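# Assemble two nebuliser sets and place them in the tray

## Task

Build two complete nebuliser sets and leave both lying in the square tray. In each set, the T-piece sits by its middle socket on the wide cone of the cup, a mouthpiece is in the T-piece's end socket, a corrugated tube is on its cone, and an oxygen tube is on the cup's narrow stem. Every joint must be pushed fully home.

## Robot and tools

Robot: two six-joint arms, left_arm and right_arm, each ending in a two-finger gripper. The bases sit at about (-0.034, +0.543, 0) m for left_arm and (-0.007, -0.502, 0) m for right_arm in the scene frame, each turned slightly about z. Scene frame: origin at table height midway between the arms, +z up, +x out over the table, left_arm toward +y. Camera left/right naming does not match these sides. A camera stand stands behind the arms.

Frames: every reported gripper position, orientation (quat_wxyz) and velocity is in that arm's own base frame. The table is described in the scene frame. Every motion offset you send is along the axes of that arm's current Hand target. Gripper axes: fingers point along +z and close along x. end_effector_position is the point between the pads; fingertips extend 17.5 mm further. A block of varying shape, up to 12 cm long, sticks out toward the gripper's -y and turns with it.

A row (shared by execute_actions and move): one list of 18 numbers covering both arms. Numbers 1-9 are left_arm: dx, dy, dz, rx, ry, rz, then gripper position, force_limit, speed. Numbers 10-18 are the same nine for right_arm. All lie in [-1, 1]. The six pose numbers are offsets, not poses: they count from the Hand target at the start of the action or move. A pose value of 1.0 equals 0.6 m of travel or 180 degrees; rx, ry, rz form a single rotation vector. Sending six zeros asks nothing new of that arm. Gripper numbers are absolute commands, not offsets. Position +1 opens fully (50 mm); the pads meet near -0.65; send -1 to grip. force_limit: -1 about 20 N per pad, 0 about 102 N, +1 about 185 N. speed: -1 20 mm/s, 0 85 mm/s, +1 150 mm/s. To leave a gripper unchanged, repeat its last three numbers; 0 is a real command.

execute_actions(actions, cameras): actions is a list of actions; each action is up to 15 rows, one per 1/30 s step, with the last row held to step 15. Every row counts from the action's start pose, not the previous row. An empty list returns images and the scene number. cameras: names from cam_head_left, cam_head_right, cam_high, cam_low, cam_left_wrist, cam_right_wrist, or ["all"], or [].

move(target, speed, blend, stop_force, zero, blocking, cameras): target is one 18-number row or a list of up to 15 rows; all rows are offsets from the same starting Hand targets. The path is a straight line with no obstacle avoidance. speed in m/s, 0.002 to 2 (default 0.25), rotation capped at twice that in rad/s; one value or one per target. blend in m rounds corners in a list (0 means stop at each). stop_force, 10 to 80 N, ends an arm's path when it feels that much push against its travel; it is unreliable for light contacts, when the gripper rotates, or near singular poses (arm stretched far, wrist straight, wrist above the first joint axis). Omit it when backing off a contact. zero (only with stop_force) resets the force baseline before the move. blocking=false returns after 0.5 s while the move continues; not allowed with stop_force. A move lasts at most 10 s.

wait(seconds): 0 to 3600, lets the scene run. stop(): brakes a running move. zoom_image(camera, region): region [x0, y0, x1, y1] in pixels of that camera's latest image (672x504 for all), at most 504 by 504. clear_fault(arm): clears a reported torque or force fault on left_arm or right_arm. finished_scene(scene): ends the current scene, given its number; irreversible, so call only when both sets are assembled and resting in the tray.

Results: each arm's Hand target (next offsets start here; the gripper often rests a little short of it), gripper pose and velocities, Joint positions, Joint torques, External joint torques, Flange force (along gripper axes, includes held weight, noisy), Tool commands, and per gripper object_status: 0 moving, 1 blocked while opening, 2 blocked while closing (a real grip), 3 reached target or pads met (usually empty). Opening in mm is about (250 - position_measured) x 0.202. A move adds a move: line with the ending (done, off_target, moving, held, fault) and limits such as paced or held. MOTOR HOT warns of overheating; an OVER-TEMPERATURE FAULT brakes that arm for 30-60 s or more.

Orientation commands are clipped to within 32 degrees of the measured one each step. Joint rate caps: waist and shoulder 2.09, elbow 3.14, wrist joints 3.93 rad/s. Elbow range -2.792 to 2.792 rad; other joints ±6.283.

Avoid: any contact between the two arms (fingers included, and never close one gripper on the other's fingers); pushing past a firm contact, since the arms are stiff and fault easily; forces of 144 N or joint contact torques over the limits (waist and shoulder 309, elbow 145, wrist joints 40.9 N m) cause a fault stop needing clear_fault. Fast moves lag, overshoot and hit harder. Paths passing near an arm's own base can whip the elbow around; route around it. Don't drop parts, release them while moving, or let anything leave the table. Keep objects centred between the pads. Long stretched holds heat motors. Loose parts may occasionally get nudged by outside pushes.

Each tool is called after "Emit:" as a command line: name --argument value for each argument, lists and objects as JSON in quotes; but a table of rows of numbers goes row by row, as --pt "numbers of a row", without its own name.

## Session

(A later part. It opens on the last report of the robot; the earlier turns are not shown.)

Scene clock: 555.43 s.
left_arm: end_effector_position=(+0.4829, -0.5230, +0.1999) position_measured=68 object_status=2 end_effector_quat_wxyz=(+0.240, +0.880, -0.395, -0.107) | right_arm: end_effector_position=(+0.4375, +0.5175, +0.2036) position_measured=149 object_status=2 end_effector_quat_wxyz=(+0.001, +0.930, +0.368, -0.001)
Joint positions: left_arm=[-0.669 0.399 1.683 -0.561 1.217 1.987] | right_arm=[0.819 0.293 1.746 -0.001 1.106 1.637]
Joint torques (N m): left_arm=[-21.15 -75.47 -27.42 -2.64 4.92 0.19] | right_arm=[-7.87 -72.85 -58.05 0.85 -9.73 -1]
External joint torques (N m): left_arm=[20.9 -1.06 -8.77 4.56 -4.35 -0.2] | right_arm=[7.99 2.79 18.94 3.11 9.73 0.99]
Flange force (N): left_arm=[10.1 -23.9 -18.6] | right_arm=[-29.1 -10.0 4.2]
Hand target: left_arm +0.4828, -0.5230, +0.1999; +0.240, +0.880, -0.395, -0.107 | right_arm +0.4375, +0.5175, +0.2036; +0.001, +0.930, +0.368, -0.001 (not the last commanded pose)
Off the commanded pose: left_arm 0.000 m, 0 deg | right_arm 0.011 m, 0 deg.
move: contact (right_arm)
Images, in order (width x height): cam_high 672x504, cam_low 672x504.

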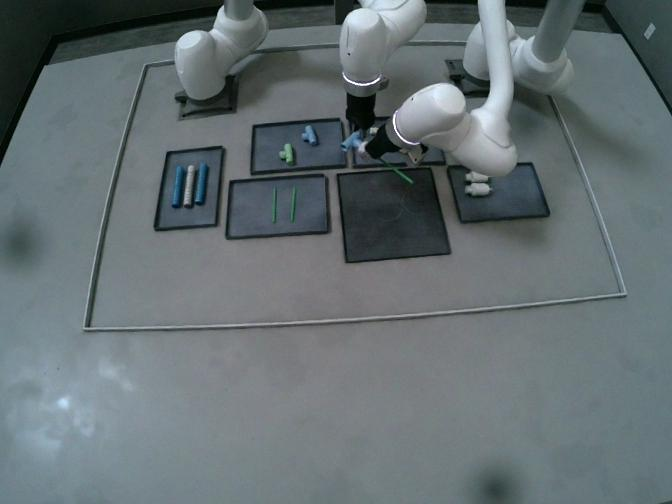

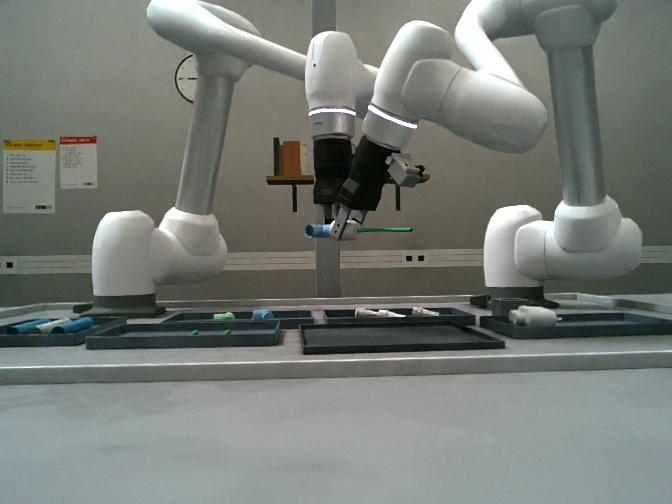

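Emit:
move --target '[0,0,0,0,0,0,-1,0.1,-0.5,0.02,0,0,0,0,0,-1,0.1,-0.5]' --speed 0.01 --stop_force 20

Emit:
execute_actions --actions '[[[0,0,0,0,0,0,-1,0.1,-0.5,-0.0055,0,0,0,0,0,-1,0.1,-0.5]]]' --cameras '["cam_low","cam_high","cam_right_wrist"]'

Scene clock: 560.17 s.
left_arm: end_effector_position=(+0.4828, -0.5230, +0.1999) position_measured=68 object_status=2 end_effector_quat_wxyz=(+0.240, +0.880, -0.395, -0.107) | right_arm: end_effector_position=(+0.4396, +0.5196, +0.2036) position_measured=149 object_status=2 end_effector_quat_wxyz=(+0.001, +0.930, +0.368, -0.001)
Joint positions: left_arm=[-0.669 0.399 1.683 -0.561 1.217 1.987] | right_arm=[0.818 0.297 1.74 -0.001 1.108 1.636]
Joint torques (N m): left_arm=[-39.41 -77.42 -23.24 -7.94 9.07 0.06] | right_arm=[-12.99 -70.44 -70.56 -1.02 -17.56 -1.35]
External joint torques (N m): left_arm=[39.17 0.3 -13.21 9.87 -8.49 -0.06] | right_arm=[12.88 -0.33 31.35 4.98 17.57 1.35]
Flange force (N): left_arm=[15.2 -46.9 -30.5] | right_arm=[-54.7 -14.7 0.8]
Hand target: left_arm +0.4828, -0.5230, +0.1999; +0.240, +0.880, -0.395, -0.107 | right_arm +0.4396, +0.5195, +0.2036; +0.001, +0.930, +0.368, -0.001 (not the last commanded pose)
Off the commanded pose: left_arm 0.000 m, 0 deg | right_arm 0.009 m, 0 deg.
move: contact (right_arm)

Scene clock: 560.87 s.
left_arm: end_effector_position=(+0.4827, -0.5231, +0.1999) position_measured=68 object_status=2 end_effector_quat_wxyz=(+0.240, +0.880, -0.396, -0.107) | right_arm: end_effector_position=(+0.4372, +0.5173, +0.2036) position_measured=149 object_status=2 end_effector_quat_wxyz=(+0.001, +0.930, +0.368, -0.001)
Joint positions: left_arm=[-0.67 0.399 1.683 -0.561 1.217 1.987] | right_arm=[0.819 0.292 1.747 -0.001 1.106 1.637]
Joint torques (N m): left_arm=[12.87 -75.03 -33.84 7.39 -0.66 1.03] | right_arm=[-1.78 -74.91 -32.22 2.89 4.92 -0.57]
External joint torques (N m): left_arm=[-13.14 -1.66 -2.42 -5.47 1.23 -1.03] | right_arm=[1.84 5.14 -6.82 1.06 -4.92 0.57]
Flange force (N): left_arm=[6.6 18.6 5.9] | right_arm=[18.2 -5.7 5.5]
Hand target: left_arm +0.4828, -0.5230, +0.1999; +0.240, +0.880, -0.395, -0.107 | right_arm +0.4372, +0.5173, +0.2036; +0.001, +0.930, +0.368, -0.001
Off the commanded pose: left_arm 0.000 m, 0 deg | right_arm 0.000 m, 0 deg.
Images, in order (width x height): cam_high 672x504, cam_low 672x504, cam_right_wrist 672x504.

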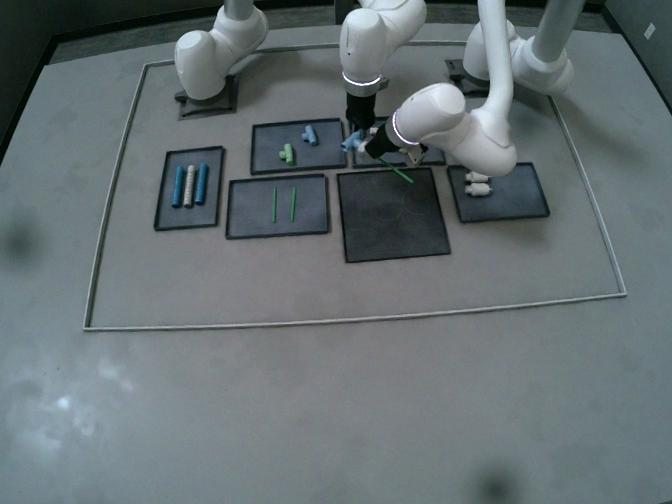

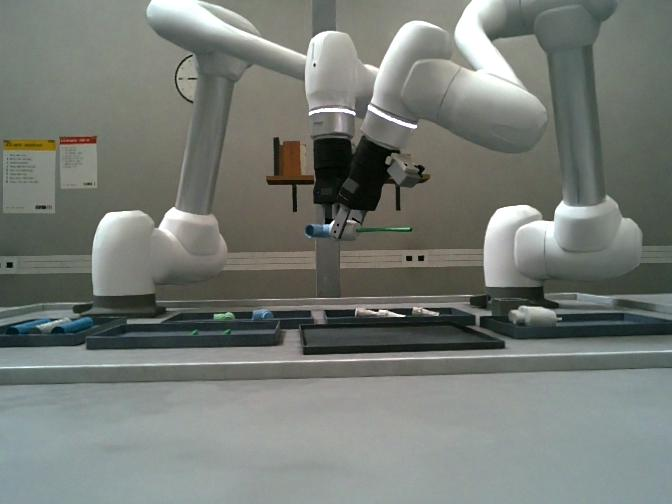

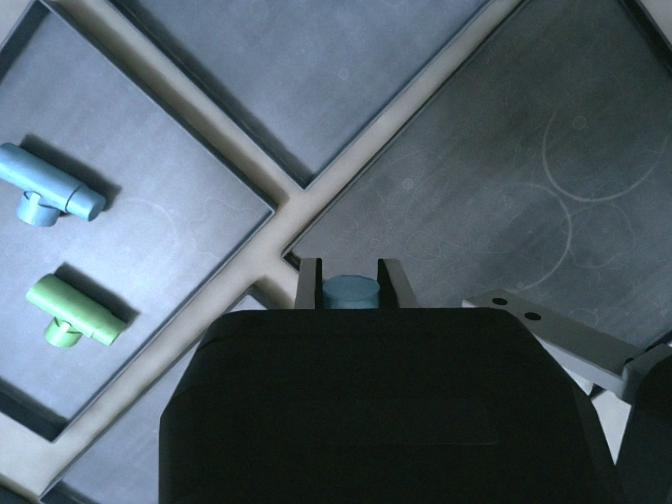

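Emit:
execute_actions --actions '[[[0,0,0,0,0,0,1,0.1,-0.5,0,0,0,0,0,0,-1,0.1,-0.5]]]'

Emit:
move --pt "0 0 -0.2 0 0 0 1 0.1 -0.5 0 0 0 0 0 0 -1 0.1 -0.5" --pt "-0.464 -0.03 0.0787 0.0571 0.0632 -0.1349 1 0.1 -0.5 0 0 0 0 0 0 -1 0.1 -0.5" --blend '[0.02,0]' --speed 0.3 --cameras '["all"]'

Scene clock: 592.00 s.
left_arm: end_effector_position=(+0.4828, -0.5230, +0.1999) position_measured=3 object_status=3 end_effector_quat_wxyz=(+0.240, +0.880, -0.395, -0.107) | right_arm: end_effector_position=(+0.4372, +0.5173, +0.2036) position_measured=149 object_status=2 end_effector_quat_wxyz=(+0.001, +0.930, +0.368, -0.001)
Joint positions: left_arm=[-0.669 0.399 1.683 -0.561 1.217 1.987] | right_arm=[0.819 0.292 1.747 -0.001 1.106 1.637]
Joint torques (N m): left_arm=[1.89 -79.53 -36.67 2.24 0.18 -0.14] | right_arm=[-2.12 -68.95 -37.74 3.69 0.15 0]
External joint torques (N m): left_arm=[-2.28 2.61 0.32 -0.32 0.41 0.14] | right_arm=[1.74 -0.89 -1.38 0.25 -0.15 0]
Flange force (N): left_arm=[3.6 0.8 2.8] | right_arm=[1.2 -2.7 -1.8]
Hand target: left_arm +0.4828, -0.5230, +0.1999; +0.240, +0.880, -0.395, -0.107 | right_arm +0.4372, +0.5173, +0.2036; +0.001, +0.930, +0.368, -0.001
Off the commanded pose: left_arm 0.000 m, 0 deg | right_arm 0.000 m, 0 deg.

Scene clock: 594.00 s.
left_arm: end_effector_position=(+0.2916, -0.3206, +0.1496) position_measured=3 object_status=3 end_effector_quat_wxyz=(+0.171, +0.967, -0.184, -0.032) | right_arm: end_effector_position=(+0.4372, +0.5173, +0.2036) position_measured=149 object_status=2 end_effector_quat_wxyz=(+0.001, +0.930, +0.368, -0.001)
Joint positions: left_arm=[-0.694 -0.063 2.307 -0.453 0.837 1.55] | right_arm=[0.819 0.292 1.747 -0.001 1.106 1.637]
Joint torques (N m): left_arm=[1.89 -27.44 -33.37 2.64 -0.43 -0.18] | right_arm=[-1.89 -68.79 -37.87 3.69 0.15 0.02]
External joint torques (N m): left_arm=[-1.96 1.22 0.38 -0.32 0.4 0.18] | right_arm=[1.73 -1.24 -1.3 0.27 -0.15 -0.02]
Flange force (N): left_arm=[0.1 3.4 3.1] | right_arm=[0.5 -2.6 -2.0]
Hand target: left_arm +0.2916, -0.3206, +0.1496; +0.171, +0.967, -0.184, -0.032 | right_arm +0.4372, +0.5173, +0.2036; +0.001, +0.930, +0.368, -0.001
Off the commanded pose: left_arm 0.000 m, 0 deg | right_arm 0.000 m, 0 deg.
move: done

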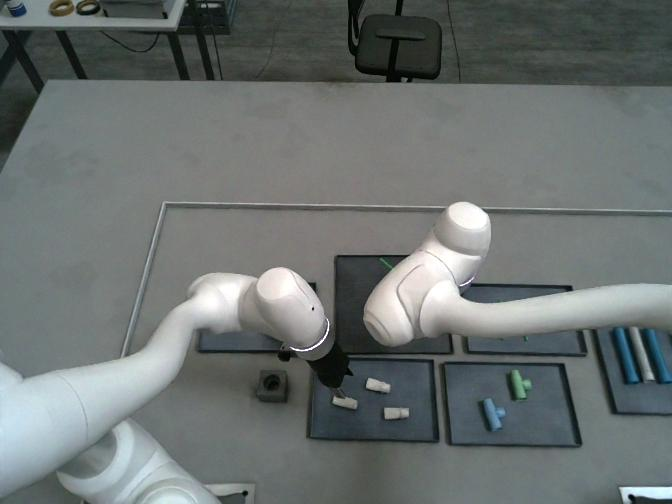

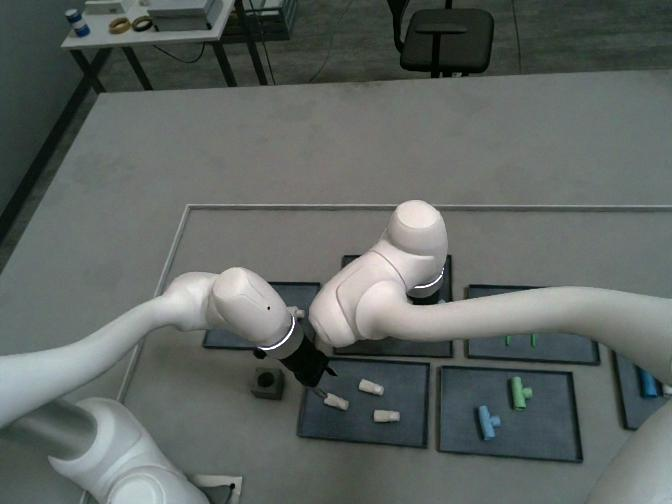

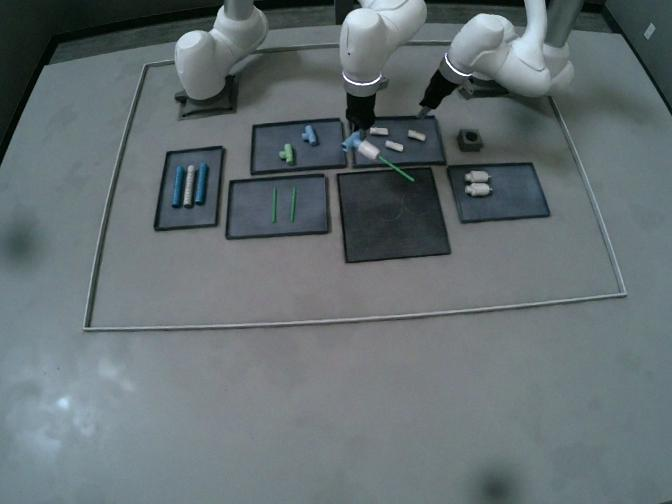

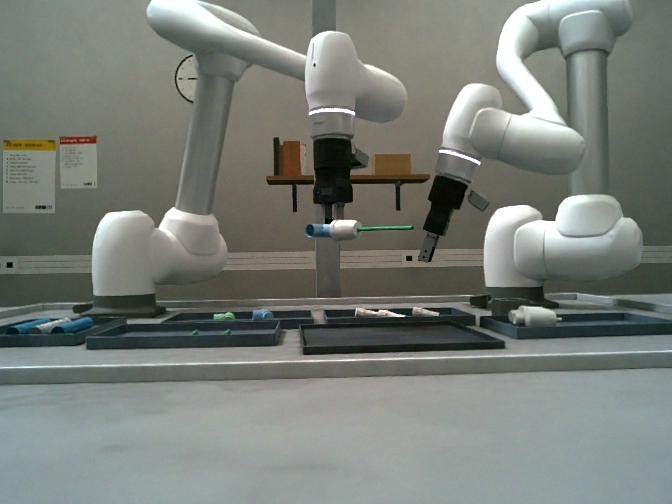

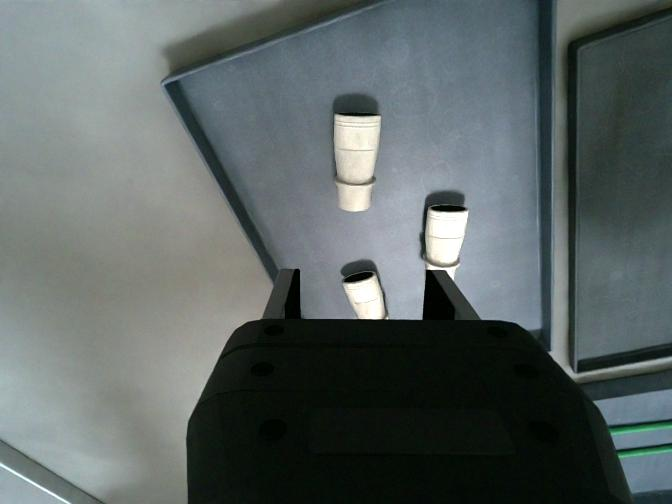

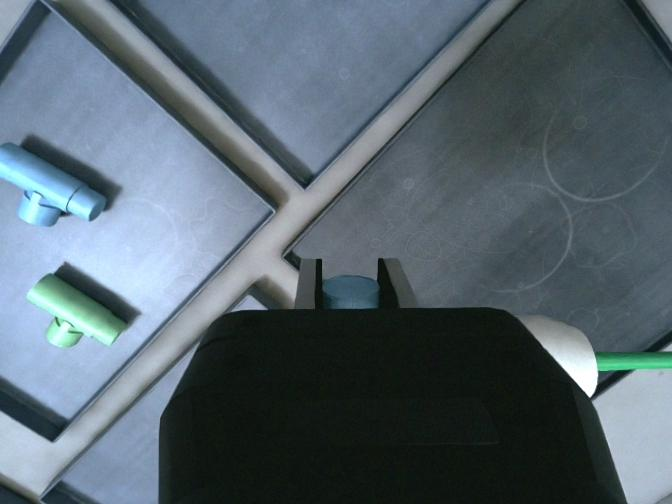

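Emit:
move --target '[0.005,-0.0458,0.16,0,0,0,1,0.1,-0.5,-0.109,0.148,0,0,0,-0.5,-1,0.1,-0.5]' --speed 0.2 --cameras '["cam_left_wrist"]'

Emit:
move --target '[0,-0.0125,0.0345,0,0,0,1,0.1,-0.5,0,0,0,0,0,0,-1,0.1,-0.5]' --speed 0.02 --stop_force 10 --cameras '["all"]'

Scene clock: 607.80 s.
left_arm: end_effector_position=(+0.2918, -0.3283, +0.0500) position_measured=3 object_status=3 end_effector_quat_wxyz=(+0.171, +0.967, -0.185, -0.032) | right_arm: end_effector_position=(+0.4502, +0.4078, +0.2039) position_measured=149 object_status=2 end_effector_quat_wxyz=(+0.000, +0.397, +0.918, -0.002)
Joint positions: left_arm=[-0.708 0.106 2.388 -0.596 0.614 1.726] | right_arm=[0.68 0.189 1.88 -0.002 1.076 -0.072]
Joint torques (N m): left_arm=[1.81 -37.61 -24.63 1.95 -0.27 -0.16] | right_arm=[-1.94 -57.16 -37.4 3.37 0.22 0.03]
External joint torques (N m): left_arm=[-1.93 2.21 0.29 -0.35 0.42 0.16] | right_arm=[1.91 -1.42 -1.02 0.47 -0.16 -0.03]
Flange force (N): left_arm=[1.2 2.7 5.9] | right_arm=[3.1 -0.1 -1.9]
Hand target: left_arm +0.2918, -0.3283, +0.0500; +0.171, +0.967, -0.184, -0.032 | right_arm +0.4502, +0.4078, +0.2039; +0.000, +0.397, +0.918, -0.002
Off the commanded pose: left_arm 0.000 m, 0 deg | right_arm 0.000 m, 0 deg.
move: done

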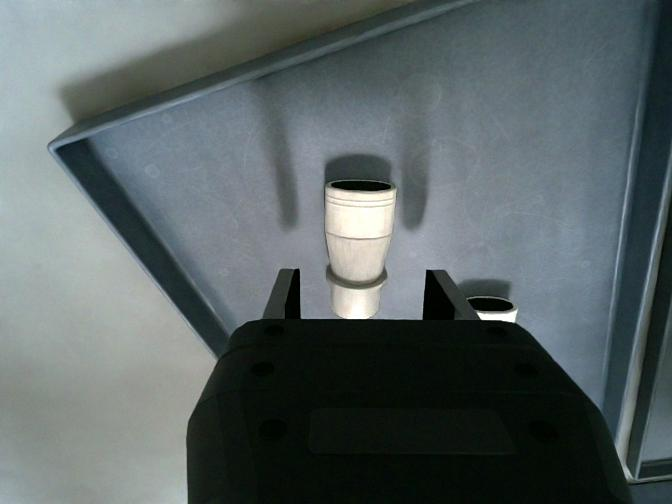

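Scene clock: 609.53 s.
left_arm: end_effector_position=(+0.2918, -0.3283, +0.0280) position_measured=3 object_status=3 end_effector_quat_wxyz=(+0.171, +0.967, -0.185, -0.032) | right_arm: end_effector_position=(+0.4502, +0.4078, +0.2039) position_measured=149 object_status=2 end_effector_quat_wxyz=(+0.000, +0.397, +0.918, -0.002)
Joint positions: left_arm=[-0.708 0.149 2.403 -0.646 0.568 1.786] | right_arm=[0.68 0.189 1.88 -0.002 1.076 -0.072]
Joint torques (N m): left_arm=[1.57 -39.97 -22.44 1.78 -0.24 -0.16] | right_arm=[-2.07 -57.37 -37.34 3.65 0.23 0.01]
External joint torques (N m): left_arm=[-1.55 2.26 0.26 -0.36 0.44 0.16] | right_arm=[2.05 -0.66 -1.03 0.2 -0.18 -0.01]
Flange force (N): left_arm=[1.4 1.7 6.1] | right_arm=[3.3 1.1 -1.3]
Hand target: left_arm +0.2918, -0.3283, +0.0280; +0.171, +0.967, -0.184, -0.032 | right_arm +0.4502, +0.4078, +0.2039; +0.000, +0.397, +0.918, -0.002
Off the commanded pose: left_arm 0.000 m, 0 deg | right_arm 0.000 m, 0 deg.
move: done

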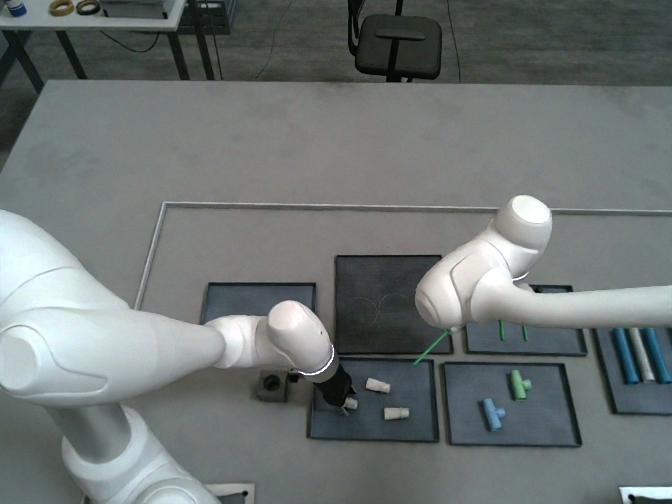

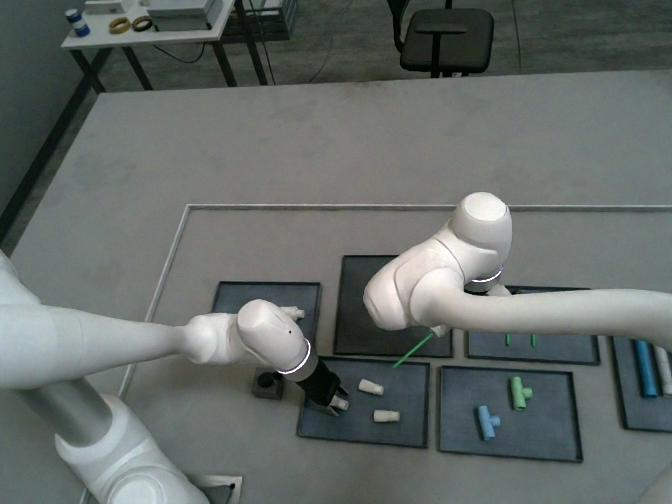

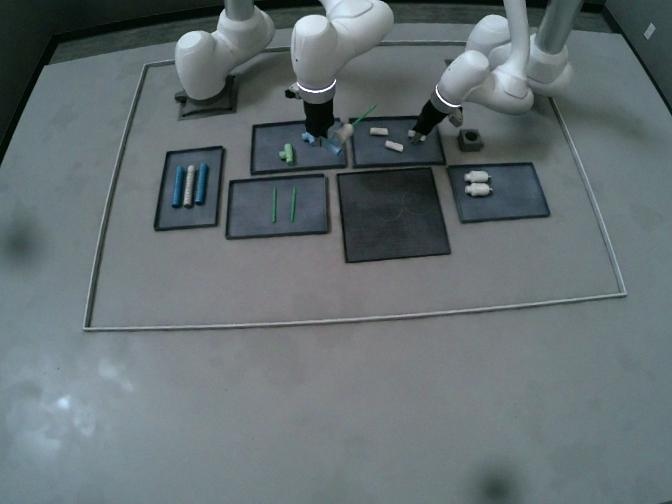

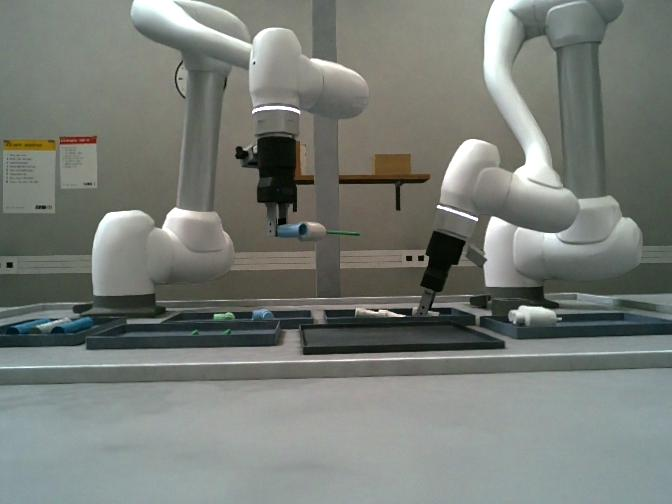

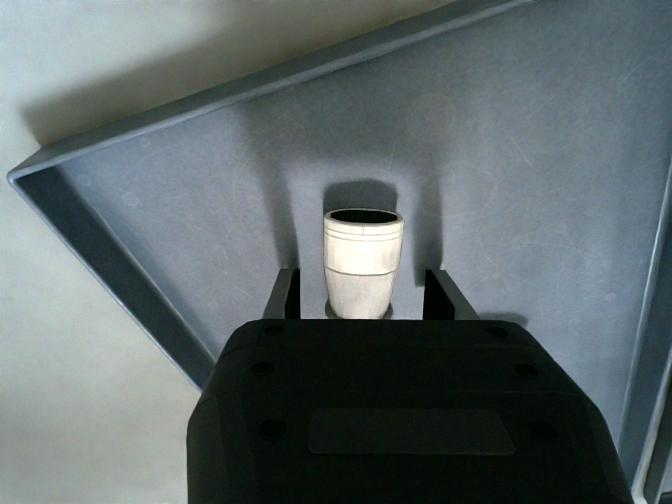

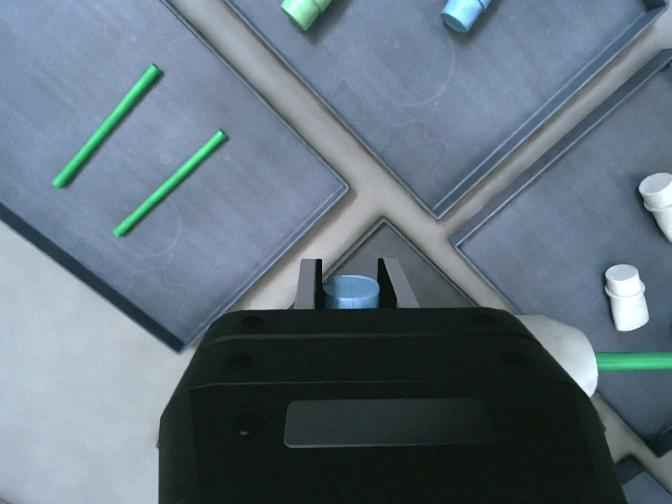

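Emit:
execute_actions --actions '[[[0,0,0,0,0,0,-1,-0.3,-0.5,0,0,0,0,0,0,-1,0.1,-0.5]],[[0,0,0,0,0,0,-1,-0.3,-0.5,0,0,0,0,0,0,-1,0.1,-0.5]]]'

Emit:
move --pt "0 0.057 -0.157 0 0 0 -1 -0.3 -0.5 0 0 0 0 0 0 -1 0.1 -0.5" --pt "0.2073 -0.0212 -0.3305 0 0 0 -1 -0.3 -0.5 0 0 0 0 0 0 -1 0.1 -0.5" --pt "0.564 0.1987 -0.2505 0.055 -0.0392 0.1443 -1 -0.3 -0.5 0 0 0 0 0 0 -1 0.1 -0.5" --pt "0.512 0.2956 -0.2153 0.055 -0.0392 0.1443 -1 -0.3 -0.5 0 0 0 0 0 0 -1 0.1 -0.5" --blend '[0.03,0.05,0.02,0]' --speed 0.3 --cameras '["all"]'

Emit:
zoom_image --camera "cam_low" --region '[240, 190, 400, 260]'

Emit:
zoom_image --camera "cam_high" --region '[290, 90, 430, 190]'

Scene clock: 636.80 s.
left_arm: end_effector_position=(+0.2918, -0.3283, +0.0280) position_measured=128 object_status=2 end_effector_quat_wxyz=(+0.171, +0.967, -0.184, -0.032) | right_arm: end_effector_position=(+0.4502, +0.4078, +0.2039) position_measured=149 object_status=2 end_effector_quat_wxyz=(+0.000, +0.397, +0.918, -0.002)
Joint positions: left_arm=[-0.708 0.149 2.403 -0.646 0.568 1.786] | right_arm=[0.68 0.189 1.88 -0.002 1.076 -0.072]
Joint torques (N m): left_arm=[1.63 -39.81 -22.25 1.77 -0.2 -0.13] | right_arm=[-2.24 -57.35 -37.3 3.6 0.21 0.05]
External joint torques (N m): left_arm=[-1.74 2.19 -0.06 -0.35 0.4 0.13] | right_arm=[2.4 -1.07 -1.06 0.24 -0.15 -0.05]
External joint torques at the end of the 1st action: left_arm=[-1.49 2.23 0.12 -0.34 0.43 0.13] | right_arm=[2.25 -0.96 -1.15 0.18 -0.2 -0.04]
Flange force (N): left_arm=[1.6 2.5 6.0] | right_arm=[3.8 0.6 -1.7]
Flange force at the end of the 1st action (N): left_arm=[1.6 1.8 5.8] | right_arm=[3.6 0.9 -1.6]
Hand target: left_arm +0.2918, -0.3283, +0.0280; +0.171, +0.967, -0.184, -0.032 | right_arm +0.4502, +0.4078, +0.2039; +0.000, +0.397, +0.918, -0.002
Off the commanded pose: left_arm 0.000 m, 0 deg | right_arm 0.000 m, 0 deg.

Scene clock: 639.20 s.
left_arm: end_effector_position=(+0.5324, -0.5551, +0.2102) position_measured=128 object_status=2 end_effector_quat_wxyz=(+0.079, +0.908, -0.409, -0.036) | right_arm: end_effector_position=(+0.4502, +0.4078, +0.2039) position_measured=149 object_status=2 end_effector_quat_wxyz=(+0.000, +0.397, +0.918, -0.002)
Joint positions: left_arm=[-0.786 0.43 1.545 -0.187 1.185 1.703] | right_arm=[0.68 0.189 1.88 -0.002 1.076 -0.072]
Joint torques (N m): left_arm=[2.4 -85.9 -39.91 3.78 -0.35 -0.15] | right_arm=[-2.18 -57.22 -37.32 3.62 0.22 0.03]
External joint torques (N m): left_arm=[-2.5 3.11 0.43 -0.28 0.4 0.14] | right_arm=[2.06 -1.12 -1.1 0.21 -0.16 -0.03]
Flange force (N): left_arm=[4.1 2.2 2.3] | right_arm=[3.3 0.5 -1.8]
Hand target: left_arm +0.5323, -0.5552, +0.2103; +0.079, +0.908, -0.409, -0.036 | right_arm +0.4502, +0.4078, +0.2039; +0.000, +0.397, +0.918, -0.002
Off the commanded pose: left_arm 0.000 m, 0 deg | right_arm 0.000 m, 0 deg.
move: done

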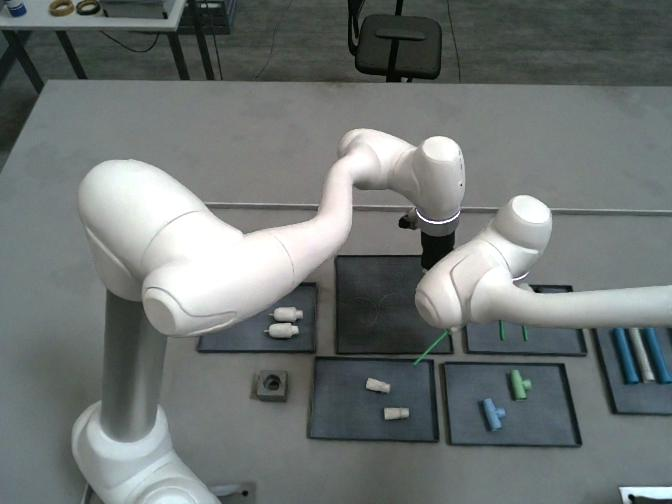

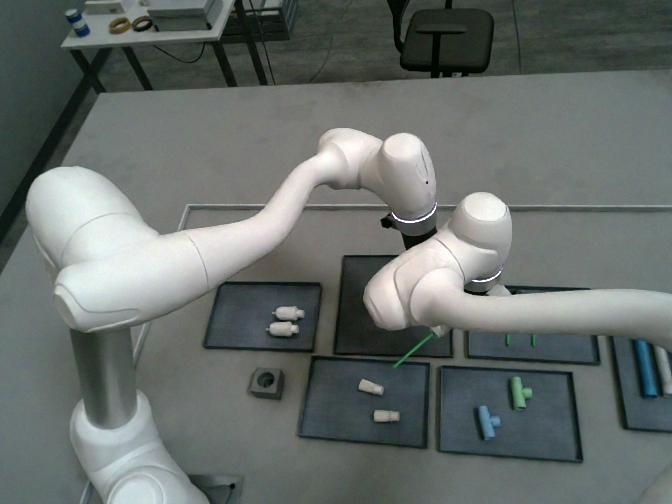

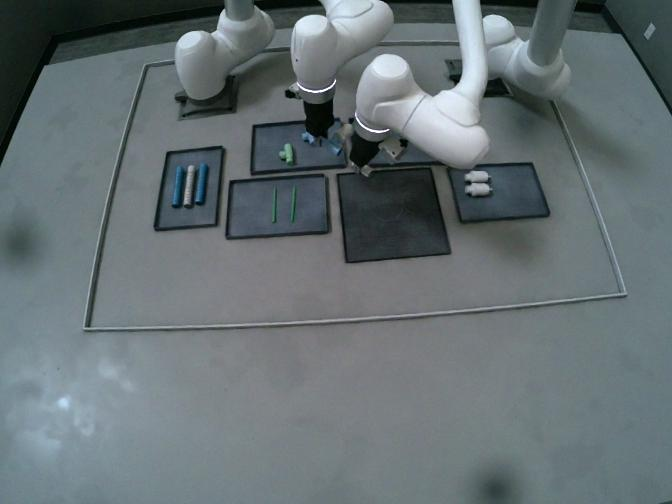

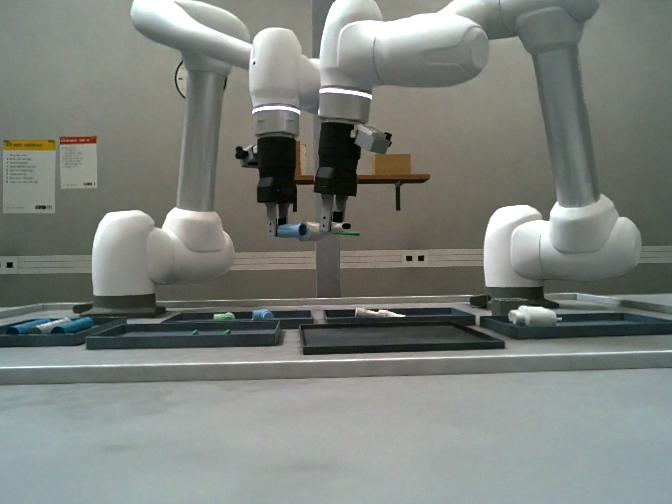

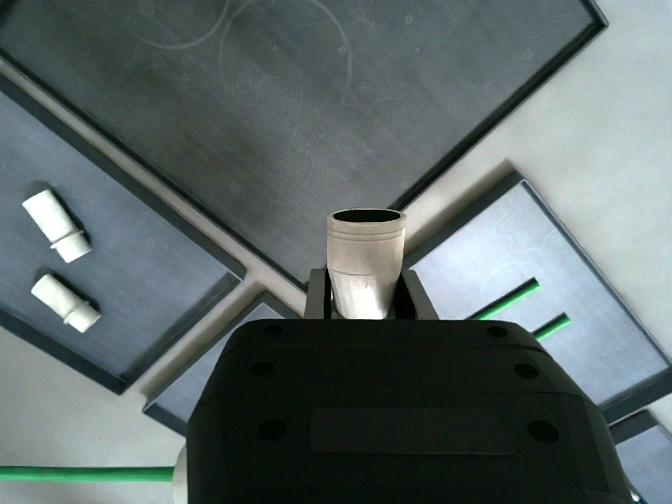

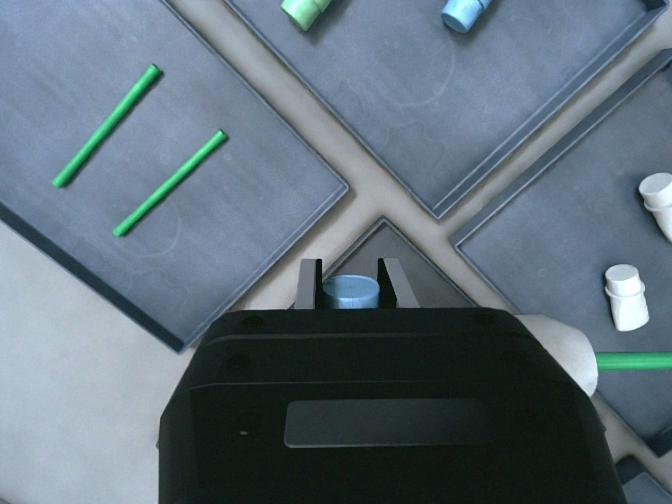

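Scaled by 3.150 from the camera's image (finer frame: 960x720).

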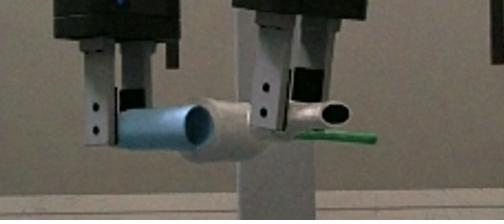

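Scaled by 3.600 from the camera's image (finer frame: 960x720).

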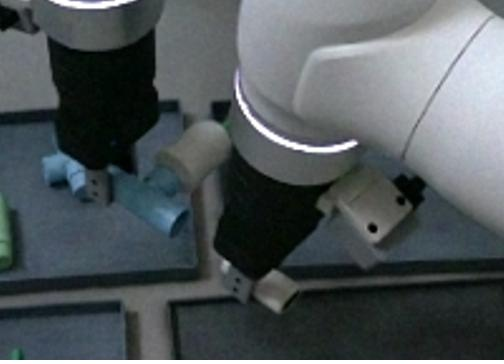

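Emit:
zoom_image --camera "cam_low" --region '[285, 210, 365, 250]'

Emit:
zoom_image --camera "cam_high" --region '[300, 120, 380, 180]'

Scaled by 6.300 from the camera's image (finer frame: 960x720).

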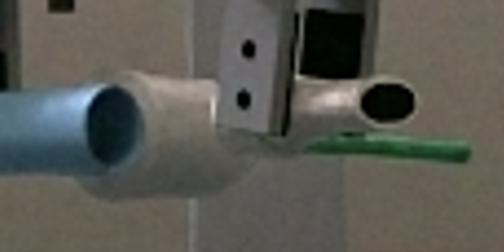

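Scaled by 6.300 from the camera's image (finer frame: 960x720).

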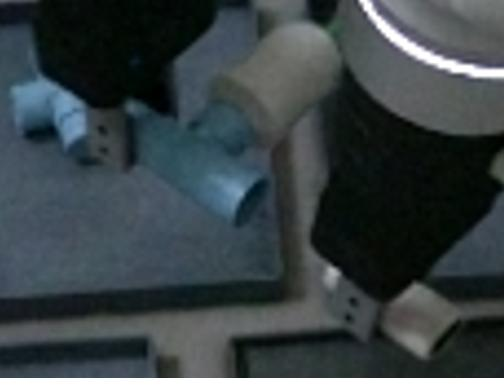

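Emit:
zoom_image --camera "cam_low" --region '[345, 300, 415, 325]'

Emit:
zoom_image --camera "cam_low" --region '[305, 212, 355, 240]'

Scaled by 7.200 from the camera's image (finer frame: 960x720).

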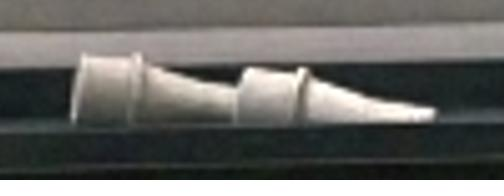

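Scaled by 10.080 from the camera's image (finer frame: 960x720).

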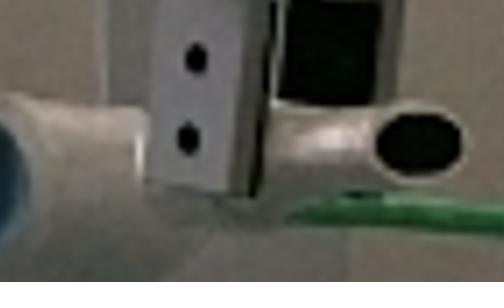

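Emit:
move --target '[-0.005,-0.0012,0.0066,-0.015,0,0,-1,-0.3,-0.5,0,0,0,0,0,0,-1,0.1,-0.5]' --speed 0.05 --cameras '["cam_low","cam_high"]'

Emit:
zoom_image --camera "cam_low" --region '[295, 212, 355, 242]'

Emit:
zoom_image --camera "cam_high" --region '[310, 130, 380, 180]'

Scene clock: 678.80 s.
left_arm: end_effector_position=(+0.5304, -0.5529, +0.2062) position_measured=128 object_status=2 end_effector_quat_wxyz=(+0.100, +0.906, -0.408, -0.046) | right_arm: end_effector_position=(+0.4502, +0.4078, +0.2039) position_measured=149 object_status=2 end_effector_quat_wxyz=(+0.000, +0.397, +0.918, -0.002)
Joint positions: left_arm=[-0.769 0.432 1.555 -0.238 1.184 1.741] | right_arm=[0.68 0.189 1.88 -0.002 1.076 -0.072]
Joint torques (N m): left_arm=[1.56 -86 -39.51 3.59 -0.31 -0.16] | right_arm=[-2.43 -57.43 -37.5 3.64 0.21 0.02]
External joint torques (N m): left_arm=[-1.26 3.37 0.39 -0.27 0.39 0.16] | right_arm=[1.98 -0.49 -0.84 0.18 -0.15 -0.01]
Flange force (N): left_arm=[4.4 0.3 2.2] | right_arm=[3.2 1.0 -1.0]
Hand target: left_arm +0.5304, -0.5529, +0.2062; +0.100, +0.906, -0.408, -0.046 | right_arm +0.4502, +0.4078, +0.2039; +0.000, +0.397, +0.918, -0.002
Off the commanded pose: left_arm 0.000 m, 0 deg | right_arm 0.000 m, 0 deg.
move: done
Images, in order (width x height): cam_high 672x504, cam_low 672x504.

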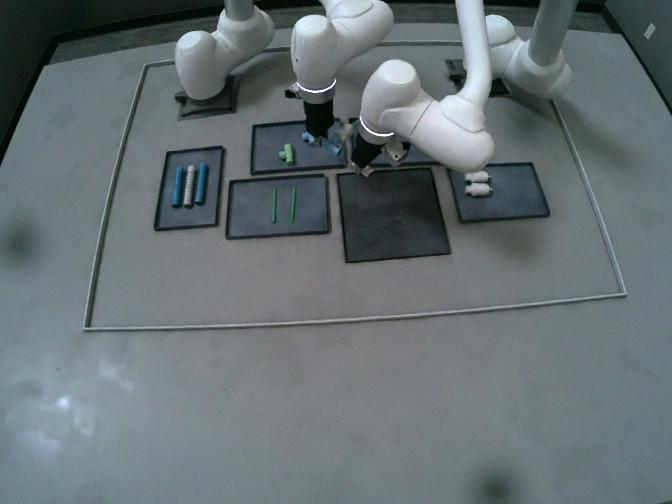

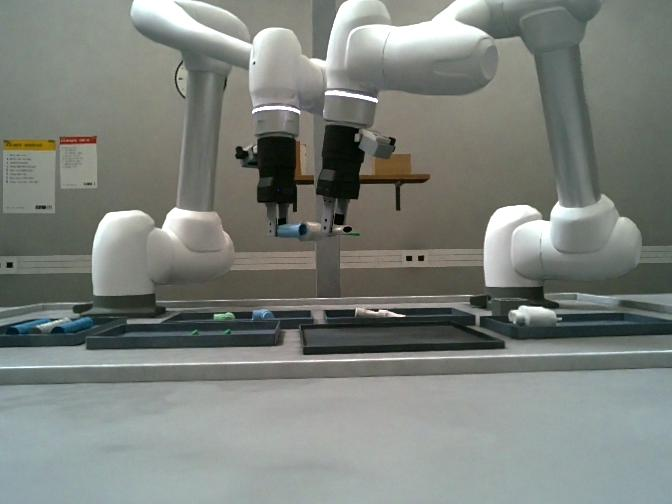

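Scaled by 8.400 from the camera's image (finer frame: 960x720).

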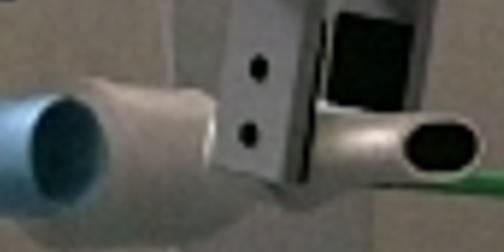

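Scaled by 7.200 from the camera's image (finer frame: 960x720).

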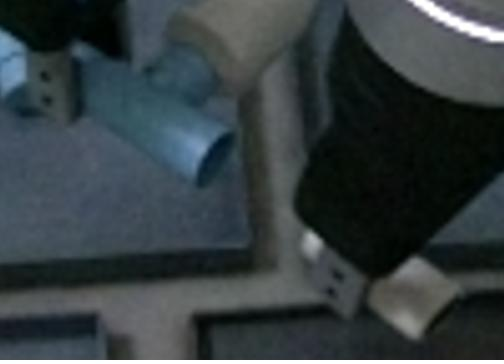

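Emit:
move --target '[-0.0042,0.025,0,0,0,0,-1,-0.3,-0.5,0,0,0,0,0,0,-1,0.1,-0.5]' --speed 0.05

Emit:
move --target '[0,0.05,0,0,0,0,-1,-0.3,-0.5,0,0,0,0,0,0,-1,0.1,-0.5]' --speed 0.015 --stop_force 10 --cameras '["cam_low","cam_high"]'

Emit:
zoom_image --camera "cam_low" --region '[295, 212, 355, 242]'

Emit:
zoom_image --camera "cam_high" --region '[310, 130, 380, 180]'

Scene clock: 689.50 s.
left_arm: end_effector_position=(+0.5178, -0.5607, +0.2095) position_measured=128 object_status=2 end_effector_quat_wxyz=(+0.100, +0.906, -0.408, -0.046) | right_arm: end_effector_position=(+0.4502, +0.4078, +0.2039) position_measured=149 object_status=2 end_effector_quat_wxyz=(+0.000, +0.397, +0.918, -0.002)
Joint positions: left_arm=[-0.787 0.424 1.561 -0.238 1.182 1.723] | right_arm=[0.68 0.189 1.88 -0.002 1.076 -0.072]
Joint torques (N m): left_arm=[1.49 -84.99 -39.59 3.52 -0.32 -0.15] | right_arm=[-1.99 -57.55 -37.4 3.63 0.21 0.02]
External joint torques (N m): left_arm=[-1.73 2.6 0.32 -0.21 0.4 0.15] | right_arm=[2.1 -0.76 -0.91 0.2 -0.15 -0.02]
Flange force (N): left_arm=[3.5 1.3 1.8] | right_arm=[3.4 0.7 -1.3]
Hand target: left_arm +0.5177, -0.5607, +0.2095; +0.100, +0.906, -0.408, -0.046 | right_arm +0.4502, +0.4078, +0.2039; +0.000, +0.397, +0.918, -0.002
Off the commanded pose: left_arm 0.000 m, 0 deg | right_arm 0.000 m, 0 deg.
move: done

Scene clock: 692.10 s.
left_arm: end_effector_position=(+0.4958, -0.5801, +0.2161) position_measured=128 object_status=2 end_effector_quat_wxyz=(+0.100, +0.906, -0.408, -0.046) | right_arm: end_effector_position=(+0.4502, +0.4078, +0.2039) position_measured=149 object_status=2 end_effector_quat_wxyz=(+0.000, +0.397, +0.918, -0.002)
Joint positions: left_arm=[-0.826 0.416 1.56 -0.239 1.182 1.684] | right_arm=[0.68 0.189 1.88 -0.002 1.076 -0.072]
Joint torques (N m): left_arm=[1.64 -84.57 -39.83 3.6 -0.32 -0.15] | right_arm=[-2.07 -57.19 -37.36 3.6 0.25 0.03]
External joint torques (N m): left_arm=[-1.12 2.91 0.54 -0.26 0.39 0.14] | right_arm=[2.01 -1.43 -0.99 0.23 -0.19 -0.03]
Flange force (N): left_arm=[3.4 0.5 2.0] | right_arm=[3.3 -0.1 -1.8]
Hand target: left_arm +0.4958, -0.5801, +0.2161; +0.100, +0.906, -0.408, -0.046 | right_arm +0.4502, +0.4078, +0.2039; +0.000, +0.397, +0.918, -0.002
Off the commanded pose: left_arm 0.000 m, 0 deg | right_arm 0.000 m, 0 deg.
move: done
Images, in order (width x height): cam_high 672x504, cam_low 672x504.

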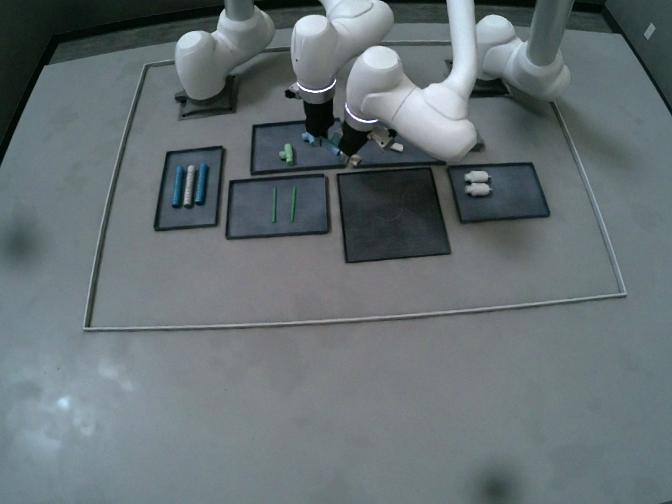

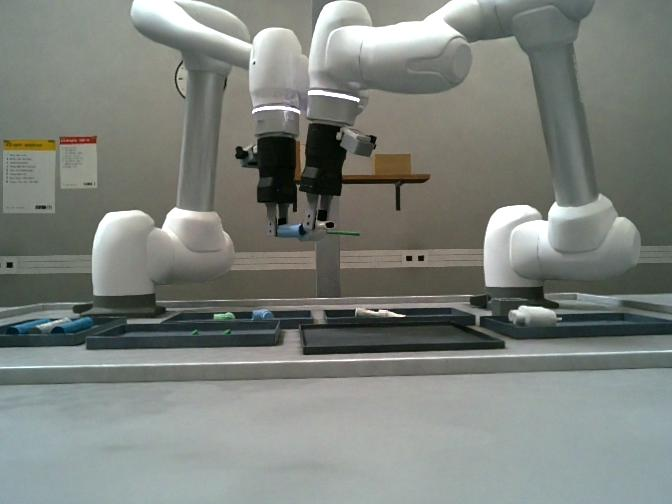

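Scaled by 8.400 from the camera's image (finer frame: 960x720).

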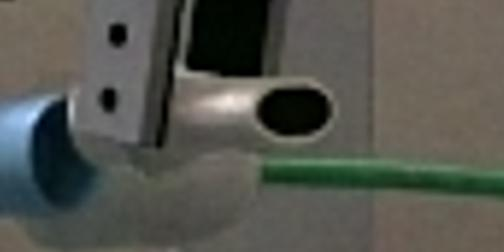

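Scaled by 7.200 from the camera's image (finer frame: 960x720).

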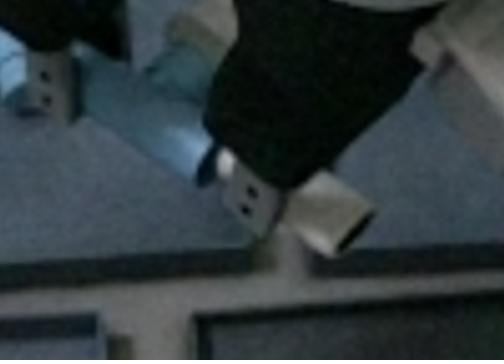

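Emit:
move --pt "0 -0.0617 0 0 0 0 -1 -0.3 -0.5 0 0 0 0 0 0 -1 0.1 -0.5" --pt "0 -0.0626 0.004 0 0 0 -1 -0.3 -0.5 0 0 0 0 0 0 -1 0.1 -0.5" --speed 0.08 --cameras '["cam_low","cam_high"]'

Emit:
zoom_image --camera "cam_low" --region '[295, 212, 355, 242]'

Emit:
zoom_image --camera "cam_high" --region '[310, 130, 380, 180]'

Scene clock: 698.60 s.
left_arm: end_effector_position=(+0.5229, -0.5562, +0.2055) position_measured=128 object_status=2 end_effector_quat_wxyz=(+0.100, +0.906, -0.408, -0.046) | right_arm: end_effector_position=(+0.4502, +0.4078, +0.2039) position_measured=149 object_status=2 end_effector_quat_wxyz=(+0.000, +0.397, +0.918, -0.002)
Joint positions: left_arm=[-0.778 0.427 1.563 -0.238 1.178 1.733] | right_arm=[0.68 0.189 1.88 -0.002 1.076 -0.072]
Joint torques (N m): left_arm=[1.73 -85.32 -39.54 3.7 -0.33 -0.14] | right_arm=[-2.02 -57.31 -37.29 3.62 0.26 0.03]
External joint torques (N m): left_arm=[-1.96 2.63 0.38 -0.4 0.43 0.14] | right_arm=[1.78 -1.16 -1.17 0.21 -0.2 -0.03]
Flange force (N): left_arm=[3.4 1.5 1.9] | right_arm=[2.9 0.6 -1.8]
Hand target: left_arm +0.5229, -0.5562, +0.2055; +0.100, +0.906, -0.408, -0.046 | right_arm +0.4502, +0.4078, +0.2039; +0.000, +0.397, +0.918, -0.002
Off the commanded pose: left_arm 0.000 m, 0 deg | right_arm 0.000 m, 0 deg.
move: done
Images, in order (width x height): cam_high 672x504, cam_low 672x504.

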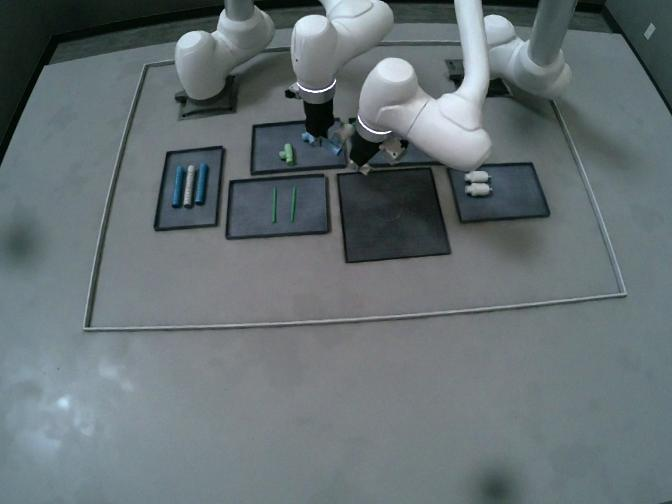

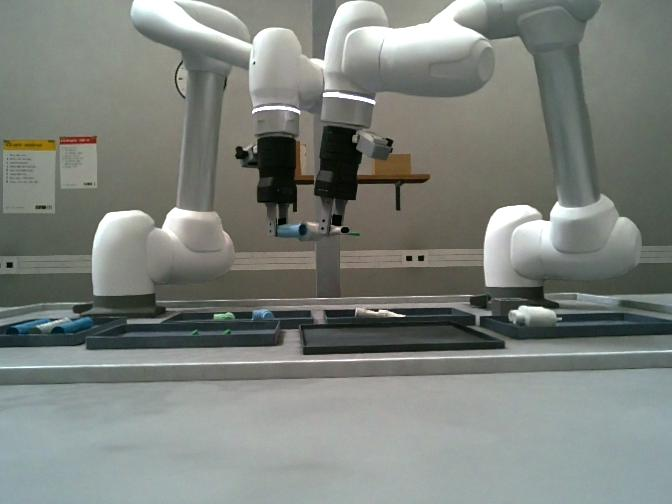

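Scaled by 8.400 from the camera's image (finer frame: 960x720).

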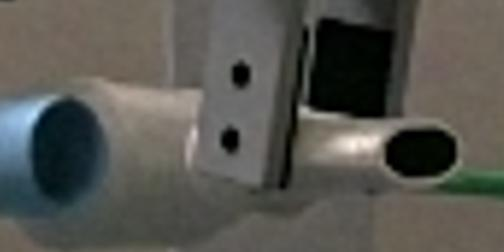

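Scaled by 7.200 from the camera's image (finer frame: 960x720).

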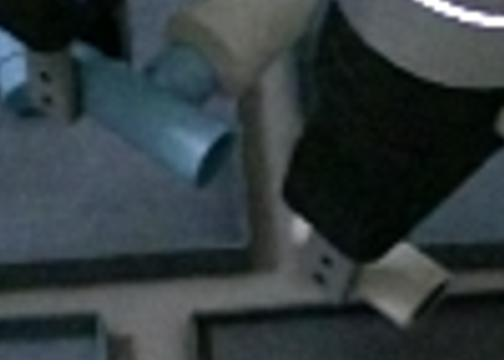

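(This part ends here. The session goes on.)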